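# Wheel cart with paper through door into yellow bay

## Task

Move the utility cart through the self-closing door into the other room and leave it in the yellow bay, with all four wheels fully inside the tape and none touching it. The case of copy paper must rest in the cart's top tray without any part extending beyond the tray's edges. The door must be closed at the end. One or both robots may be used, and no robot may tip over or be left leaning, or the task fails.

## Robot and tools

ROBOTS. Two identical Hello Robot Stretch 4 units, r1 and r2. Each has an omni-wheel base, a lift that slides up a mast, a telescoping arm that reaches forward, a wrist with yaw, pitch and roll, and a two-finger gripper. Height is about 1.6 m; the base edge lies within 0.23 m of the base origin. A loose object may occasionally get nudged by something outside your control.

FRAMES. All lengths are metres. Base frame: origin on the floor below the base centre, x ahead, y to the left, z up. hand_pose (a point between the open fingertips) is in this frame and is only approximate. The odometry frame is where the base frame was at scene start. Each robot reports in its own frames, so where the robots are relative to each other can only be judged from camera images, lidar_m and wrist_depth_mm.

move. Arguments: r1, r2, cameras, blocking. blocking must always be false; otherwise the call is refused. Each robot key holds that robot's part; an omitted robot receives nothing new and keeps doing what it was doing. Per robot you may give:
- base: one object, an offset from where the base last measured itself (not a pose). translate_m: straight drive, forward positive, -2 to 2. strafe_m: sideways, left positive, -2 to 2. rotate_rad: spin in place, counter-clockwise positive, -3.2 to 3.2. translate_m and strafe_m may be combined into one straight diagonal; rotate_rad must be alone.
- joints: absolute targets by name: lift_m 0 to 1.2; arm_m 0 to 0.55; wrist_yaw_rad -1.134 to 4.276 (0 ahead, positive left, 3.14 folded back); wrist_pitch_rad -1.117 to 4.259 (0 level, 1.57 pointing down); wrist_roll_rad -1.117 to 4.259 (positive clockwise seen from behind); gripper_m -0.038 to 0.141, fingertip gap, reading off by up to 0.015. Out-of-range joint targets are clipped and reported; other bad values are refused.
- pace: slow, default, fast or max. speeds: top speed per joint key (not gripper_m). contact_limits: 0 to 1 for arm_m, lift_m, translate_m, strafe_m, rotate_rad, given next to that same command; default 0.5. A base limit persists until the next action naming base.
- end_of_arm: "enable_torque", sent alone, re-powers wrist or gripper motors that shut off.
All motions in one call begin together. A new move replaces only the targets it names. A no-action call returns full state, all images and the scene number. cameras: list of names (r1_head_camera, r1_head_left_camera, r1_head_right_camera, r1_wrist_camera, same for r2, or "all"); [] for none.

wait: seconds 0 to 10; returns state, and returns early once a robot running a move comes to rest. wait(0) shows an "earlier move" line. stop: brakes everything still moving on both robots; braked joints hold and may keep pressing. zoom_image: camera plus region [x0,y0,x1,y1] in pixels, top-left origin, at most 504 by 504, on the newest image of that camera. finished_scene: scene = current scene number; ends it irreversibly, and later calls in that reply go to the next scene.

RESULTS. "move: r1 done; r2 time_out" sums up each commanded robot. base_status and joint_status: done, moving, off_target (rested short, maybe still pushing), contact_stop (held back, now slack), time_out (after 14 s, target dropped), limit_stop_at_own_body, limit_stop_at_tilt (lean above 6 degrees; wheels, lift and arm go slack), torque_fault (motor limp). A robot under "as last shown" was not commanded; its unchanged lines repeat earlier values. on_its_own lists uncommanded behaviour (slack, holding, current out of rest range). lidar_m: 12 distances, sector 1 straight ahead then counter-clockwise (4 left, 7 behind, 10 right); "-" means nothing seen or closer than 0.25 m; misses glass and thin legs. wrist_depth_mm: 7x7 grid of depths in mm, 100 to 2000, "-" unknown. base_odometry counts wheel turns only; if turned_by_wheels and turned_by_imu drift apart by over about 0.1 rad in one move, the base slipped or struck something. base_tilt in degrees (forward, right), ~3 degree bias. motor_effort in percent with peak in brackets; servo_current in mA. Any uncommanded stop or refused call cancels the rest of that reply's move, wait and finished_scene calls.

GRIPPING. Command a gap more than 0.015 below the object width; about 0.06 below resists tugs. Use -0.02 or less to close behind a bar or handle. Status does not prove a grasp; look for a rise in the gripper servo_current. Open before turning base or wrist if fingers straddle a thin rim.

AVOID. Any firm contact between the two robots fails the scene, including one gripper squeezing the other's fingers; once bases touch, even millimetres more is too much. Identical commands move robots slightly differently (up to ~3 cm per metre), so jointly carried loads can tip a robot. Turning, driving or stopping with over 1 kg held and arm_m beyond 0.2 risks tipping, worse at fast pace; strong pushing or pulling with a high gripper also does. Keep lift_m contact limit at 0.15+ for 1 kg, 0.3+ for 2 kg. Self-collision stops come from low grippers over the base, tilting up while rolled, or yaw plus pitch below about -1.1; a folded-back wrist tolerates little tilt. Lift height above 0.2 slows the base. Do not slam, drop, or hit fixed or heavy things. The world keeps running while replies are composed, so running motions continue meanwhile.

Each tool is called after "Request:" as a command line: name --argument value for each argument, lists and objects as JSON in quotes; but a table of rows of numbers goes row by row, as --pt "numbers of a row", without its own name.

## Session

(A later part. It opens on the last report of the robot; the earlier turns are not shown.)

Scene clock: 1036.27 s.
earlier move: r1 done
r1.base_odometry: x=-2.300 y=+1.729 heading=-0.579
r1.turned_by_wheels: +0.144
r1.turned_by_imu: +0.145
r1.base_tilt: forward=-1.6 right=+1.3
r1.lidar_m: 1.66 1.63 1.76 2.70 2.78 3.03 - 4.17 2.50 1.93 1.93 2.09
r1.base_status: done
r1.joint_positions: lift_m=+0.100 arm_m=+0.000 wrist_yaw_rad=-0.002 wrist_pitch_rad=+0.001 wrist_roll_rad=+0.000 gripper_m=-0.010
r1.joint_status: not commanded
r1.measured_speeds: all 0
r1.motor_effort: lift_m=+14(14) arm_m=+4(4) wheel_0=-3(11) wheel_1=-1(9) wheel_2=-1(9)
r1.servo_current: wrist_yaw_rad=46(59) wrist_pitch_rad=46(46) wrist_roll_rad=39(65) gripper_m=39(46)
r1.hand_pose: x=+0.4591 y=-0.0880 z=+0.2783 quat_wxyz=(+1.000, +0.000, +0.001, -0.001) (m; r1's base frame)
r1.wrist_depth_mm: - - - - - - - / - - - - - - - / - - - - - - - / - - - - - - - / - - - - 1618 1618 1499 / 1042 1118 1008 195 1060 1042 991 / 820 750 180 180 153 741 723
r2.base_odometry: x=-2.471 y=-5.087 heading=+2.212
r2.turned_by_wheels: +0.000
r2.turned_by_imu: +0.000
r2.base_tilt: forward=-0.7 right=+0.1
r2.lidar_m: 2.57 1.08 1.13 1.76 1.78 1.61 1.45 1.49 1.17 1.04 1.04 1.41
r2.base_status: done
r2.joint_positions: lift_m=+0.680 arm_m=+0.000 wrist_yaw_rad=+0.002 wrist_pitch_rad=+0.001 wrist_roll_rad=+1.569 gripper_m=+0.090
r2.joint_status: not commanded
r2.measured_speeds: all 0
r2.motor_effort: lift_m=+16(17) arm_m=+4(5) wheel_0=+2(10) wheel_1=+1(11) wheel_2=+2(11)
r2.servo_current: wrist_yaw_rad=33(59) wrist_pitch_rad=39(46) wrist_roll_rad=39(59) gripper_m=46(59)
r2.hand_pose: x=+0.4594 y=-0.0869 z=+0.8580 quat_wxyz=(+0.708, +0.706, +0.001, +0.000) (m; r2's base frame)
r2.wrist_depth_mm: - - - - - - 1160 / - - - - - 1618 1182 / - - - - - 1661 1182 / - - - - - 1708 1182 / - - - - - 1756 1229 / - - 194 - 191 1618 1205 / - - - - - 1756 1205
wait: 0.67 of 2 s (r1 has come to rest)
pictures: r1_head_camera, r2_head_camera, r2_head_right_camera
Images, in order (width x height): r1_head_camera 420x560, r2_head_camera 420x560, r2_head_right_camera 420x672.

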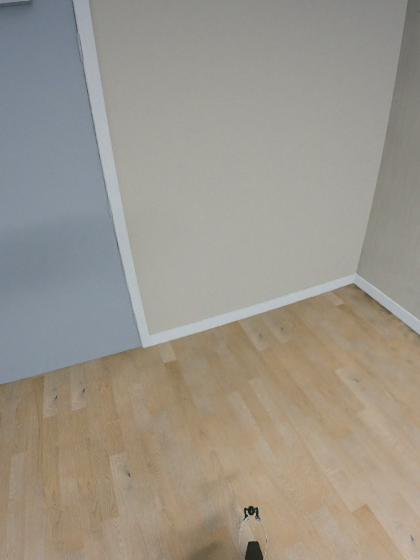

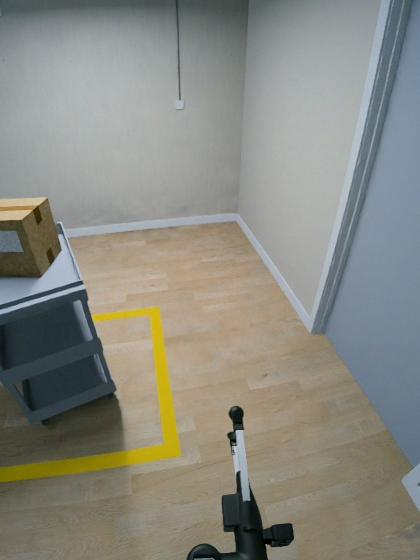

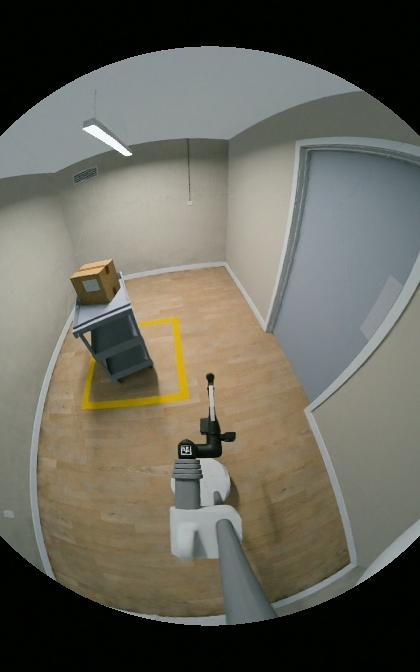

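Request:
move --blocking false --r2 '{"base":{"translate_m":1.3,"strafe_m":-0.25},"pace":"fast"}'

Request:
wait --seconds 6 --cameras '[]'

Request:
move --blocking false --r2 '{"base":{"rotate_rad":1.7}}'

Request:
wait --seconds 3 --cameras '["r2_head_camera","r2_head_right_camera"]'

Request:
zoom_image --camera "r2_head_camera" --region '[0, 150, 420, 560]'

Request:
zoom_image --camera "r2_head_right_camera" --region '[100, 200, 340, 440]'

Scene clock: 1045.83 s.
move: r2 moving
r1: as last shown
r1.turned_by_wheels: +0.000
r1.turned_by_imu: +0.000
r1.lidar_m: 1.65 1.61 1.76 2.66 2.79 3.03 - 4.17 2.50 1.94 1.91 2.08
r1.motor_effort: lift_m=+14(14) arm_m=+4(4) wheel_0=-4(4) wheel_1=-2(2) wheel_2=-1(1)
r1.servo_current: wrist_yaw_rad=46(65) wrist_pitch_rad=39(52) wrist_roll_rad=52(65) gripper_m=39(46)
r1.wrist_depth_mm: - - - - - - - / - - - - - - - / - - - - - - - / - - - - - - - / - - - - 1661 1618 1499 / 1060 1118 1025 194 1060 1042 1008 / 809 759 180 180 152 750 723
r2.base_odometry: x=-2.492 y=-5.043 heading=+2.212
r2.turned_by_wheels: +0.000
r2.turned_by_imu: +0.000
r2.base_tilt: forward=-0.7 right=+0.1
r2.lidar_m: 2.50 1.04 1.12 1.77 1.79 1.67 1.49 1.55 1.12 1.02 1.03 1.38
r2.base_status: translate_m moving; strafe_m moving
r2.joint_positions: lift_m=+0.680 arm_m=+0.000 wrist_yaw_rad=+0.002 wrist_pitch_rad=+0.001 wrist_roll_rad=+1.569 gripper_m=+0.090
r2.joint_status: not commanded
r2.measured_speeds: translate_m=+0.182 strafe_m=-0.037 rotate_rad=-0.002 lift_m=+0.000 arm_m=+0.000 wrist_yaw_rad=+0.000 wrist_pitch_rad=+0.000 wrist_roll_rad=+0.000
r2.motor_effort: lift_m=+17(17) arm_m=+4(5) wheel_0=+9(12) wheel_1=+7(8) wheel_2=-17(17)
r2.servo_current: wrist_yaw_rad=52(52) wrist_pitch_rad=39(46) wrist_roll_rad=46(59) gripper_m=46(59)
r2.hand_pose: x=+0.4594 y=-0.0869 z=+0.8580 quat_wxyz=(+0.708, +0.706, +0.001, +0.000) (m; r2's base frame)
r2.wrist_depth_mm: - - - - - - 1160 / - - - - - 1576 1182 / - - - - - 1708 1182 / - - - - - 1661 1205 / - - - - - 1708 1182 / - - 193 - 191 1618 1205 / - - - - - 1808 1182
pictures: none

Scene clock: 1049.97 s.
earlier move: r2 done
r1.base_odometry: x=-2.300 y=+1.729 heading=-0.579
r1.turned_by_wheels: +0.000
r1.turned_by_imu: +0.000
r1.base_tilt: forward=-1.6 right=+1.2
r1.lidar_m: 1.63 1.62 1.77 2.70 2.78 3.04 - 4.16 2.46 1.92 1.93 2.07
r1.base_status: not commanded
r1.joint_positions: lift_m=+0.100 arm_m=+0.000 wrist_yaw_rad=-0.002 wrist_pitch_rad=+0.001 wrist_roll_rad=+0.000 gripper_m=-0.010
r1.joint_status: not commanded
r1.measured_speeds: all 0
r1.motor_effort: lift_m=+14(14) arm_m=+4(4) wheel_0=-4(4) wheel_1=-1(2) wheel_2=-1(1)
r1.servo_current: wrist_yaw_rad=59(78) wrist_pitch_rad=39(52) wrist_roll_rad=26(78) gripper_m=46(59)
r1.hand_pose: x=+0.4591 y=-0.0880 z=+0.2783 quat_wxyz=(+1.000, +0.000, +0.001, -0.001) (m; r1's base frame)
r1.wrist_depth_mm: - - - - - - - / - - - - - - - / - - - - - - - / - - - - - - - / - - - - 1618 1661 1576 / 1042 1118 1008 195 1042 1042 1008 / 809 741 180 181 152 741 723
r2.base_odometry: x=-3.048 y=-3.896 heading=+2.212
r2.turned_by_wheels: +0.000
r2.turned_by_imu: +0.002
r2.base_tilt: forward=-0.7 right=+0.1
r2.lidar_m: 1.45 2.05 0.99 0.70 0.73 2.76 2.73 1.02 0.75 0.63 0.60 0.70
r2.base_status: done
r2.joint_positions: lift_m=+0.680 arm_m=+0.000 wrist_yaw_rad=+0.002 wrist_pitch_rad=+0.001 wrist_roll_rad=+1.569 gripper_m=+0.090
r2.joint_status: not commanded
r2.measured_speeds: all 0
r2.motor_effort: lift_m=+17(17) arm_m=+4(5) wheel_0=+0(14) wheel_1=+2(9) wheel_2=-1(17)
r2.servo_current: wrist_yaw_rad=39(59) wrist_pitch_rad=39(46) wrist_roll_rad=39(59) gripper_m=52(59)
r2.hand_pose: x=+0.4594 y=-0.0869 z=+0.8580 quat_wxyz=(+0.708, +0.706, +0.001, +0.000) (m; r2's base frame)
r2.wrist_depth_mm: - - - - - - - / - - - - - - - / - - - - - - 1182 / - - - - - 1708 1182 / - - - - - 1708 1182 / - - 190 - 188 1499 1205 / - - - - - 1618 1205
wait: 4.13 of 6 s (r2 has come to rest)
pictures: none
No camera images: "cameras" was empty.

Scene clock: 1050.47 s.
move: r2 moving
r1: as last shown
r1.base_tilt: forward=-1.6 right=+1.3
r1.lidar_m: 1.63 1.61 1.78 2.69 2.77 3.04 - 4.16 2.46 1.95 1.93 2.08
r1.motor_effort: lift_m=+14(14) arm_m=+4(4) wheel_0=-3(4) wheel_1=-2(2) wheel_2=-1(1)
r1.servo_current: wrist_yaw_rad=39(65) wrist_pitch_rad=46(46) wrist_roll_rad=46(65) gripper_m=46(46)
r1.wrist_depth_mm: - - - - - - - / - - - - - - - / - - - - - - - / - - - - - - - / - - - - 1661 1618 1499 / 1042 1138 1025 195 1060 1025 991 / 809 750 179 181 153 750 732
r2.base_odometry: x=-3.048 y=-3.896 heading=+2.463
r2.turned_by_wheels: +0.251
r2.turned_by_imu: +0.244
r2.base_tilt: forward=-0.6 right=+0.1
r2.lidar_m: 2.01 2.14 0.81 0.70 2.38 2.79 1.75 0.86 0.68 0.58 0.64 0.93
r2.base_status: rotate_rad moving
r2.joint_positions: lift_m=+0.680 arm_m=+0.000 wrist_yaw_rad=+0.002 wrist_pitch_rad=+0.001 wrist_roll_rad=+1.569 gripper_m=+0.090
r2.joint_status: not commanded
r2.measured_speeds: translate_m=+0.003 strafe_m=+0.000 rotate_rad=+0.972 lift_m=+0.000 arm_m=+0.000 wrist_yaw_rad=+0.000 wrist_pitch_rad=+0.000 wrist_roll_rad=+0.000
r2.motor_effort: lift_m=+17(17) arm_m=+4(5) wheel_0=-6(12) wheel_1=-10(10) wheel_2=-10(11)
r2.servo_current: wrist_yaw_rad=59(59) wrist_pitch_rad=39(52) wrist_roll_rad=52(52) gripper_m=46(59)
r2.hand_pose: x=+0.4594 y=-0.0869 z=+0.8580 quat_wxyz=(+0.708, +0.706, +0.001, +0.000) (m; r2's base frame)
r2.wrist_depth_mm: - - - - - - 1118 / - - - - - 1618 1182 / - - - - - 1708 1205 / - - - - - 1708 1182 / - - - - - 1756 1205 / - - 189 - 189 1576 1182 / - - - - - 1708 1205
pictures: none

Scene clock: 1052.10 s.
earlier move: r2 done
r1.base_odometry: x=-2.300 y=+1.729 heading=-0.579
r1.turned_by_wheels: +0.000
r1.turned_by_imu: +0.000
r1.base_tilt: forward=-1.6 right=+1.3
r1.lidar_m: 1.63 1.64 1.78 2.69 2.78 3.02 - 4.16 2.46 1.97 1.91 2.09
r1.base_status: not commanded
r1.joint_positions: lift_m=+0.100 arm_m=+0.000 wrist_yaw_rad=-0.002 wrist_pitch_rad=+0.001 wrist_roll_rad=+0.000 gripper_m=-0.010
r1.joint_status: not commanded
r1.measured_speeds: all 0
r1.motor_effort: lift_m=+14(14) arm_m=+4(4) wheel_0=-3(4) wheel_1=-2(2) wheel_2=-1(1)
r1.servo_current: wrist_yaw_rad=72(72) wrist_pitch_rad=46(46) wrist_roll_rad=33(65) gripper_m=46(46)
r1.hand_pose: x=+0.4591 y=-0.0880 z=+0.2783 quat_wxyz=(+1.000, +0.000, +0.001, -0.001) (m; r1's base frame)
r1.wrist_depth_mm: - - - - - - - / - - - - - - - / - - - - - - - / - - - - - - - / - - - - 1618 1618 1499 / 1042 1118 1008 195 1042 1042 991 / 809 741 180 180 152 750 723
r2.base_odometry: x=-3.048 y=-3.896 heading=-2.372
r2.turned_by_wheels: +1.448
r2.turned_by_imu: +1.410
r2.base_tilt: forward=-0.7 right=+0.1
r2.lidar_m: 0.71 0.72 2.87 2.71 1.01 0.70 0.66 0.59 0.80 1.93 2.07 0.90
r2.base_status: done
r2.joint_positions: lift_m=+0.680 arm_m=+0.000 wrist_yaw_rad=+0.002 wrist_pitch_rad=+0.001 wrist_roll_rad=+1.569 gripper_m=+0.090
r2.joint_status: not commanded
r2.measured_speeds: all 0
r2.motor_effort: lift_m=+16(17) arm_m=+4(5) wheel_0=-2(12) wheel_1=-2(11) wheel_2=-6(13)
r2.servo_current: wrist_yaw_rad=52(59) wrist_pitch_rad=46(52) wrist_roll_rad=65(65) gripper_m=52(59)
r2.hand_pose: x=+0.4594 y=-0.0869 z=+0.8580 quat_wxyz=(+0.708, +0.706, +0.001, +0.000) (m; r2's base frame)
r2.wrist_depth_mm: - - - - - 1537 1182 / - - - - - 661 1118 / - - 707 627 - 627 904 / - - 668 661 - - 580 / - - 699 564 - - 549 / - - 190 525 189 - 521 / - - - - - - 504
wait: 1.63 of 3 s (r2 has come to rest)
pictures: r2_head_camera, r2_head_right_camera
Images, in order (width x height): r2_head_camera 420x560, r2_head_right_camera 420x672.

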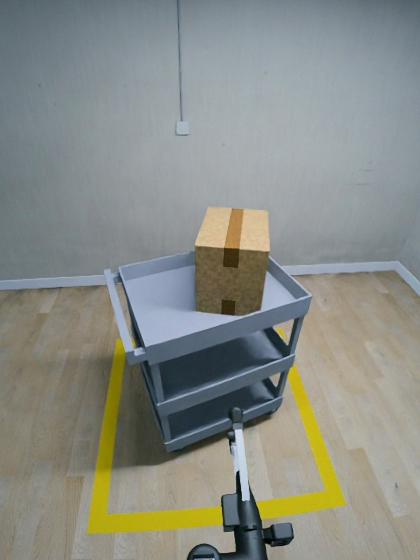

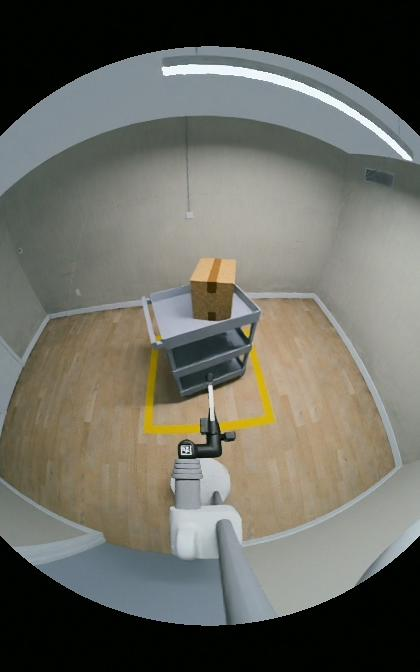

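Scaled by 1.200 from the camera's 420x560 image, which has a finer 1200x1600 frame.

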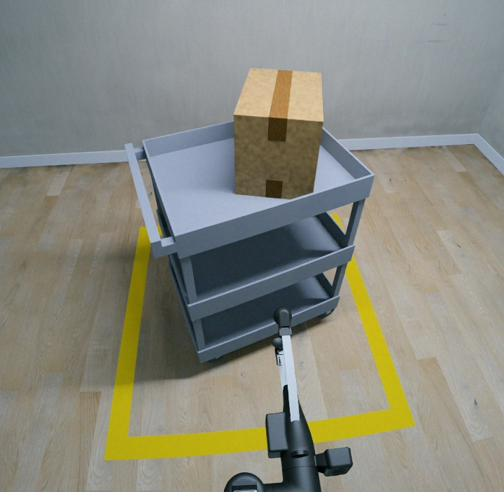

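Scaled by 2.100 from the camera's 420x672 image, which has a finer 600x960 frame.

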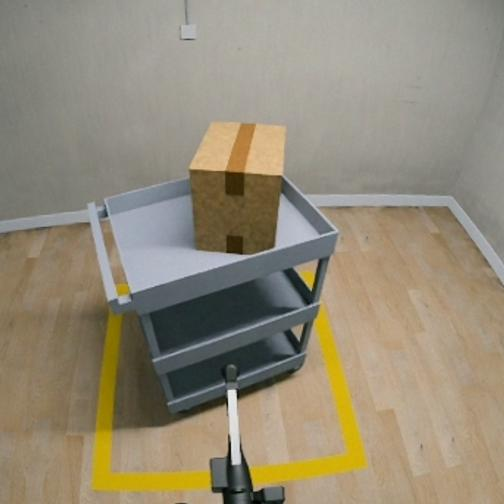

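Request:
finished_scene --scene 1

The scene is finished: the task was done.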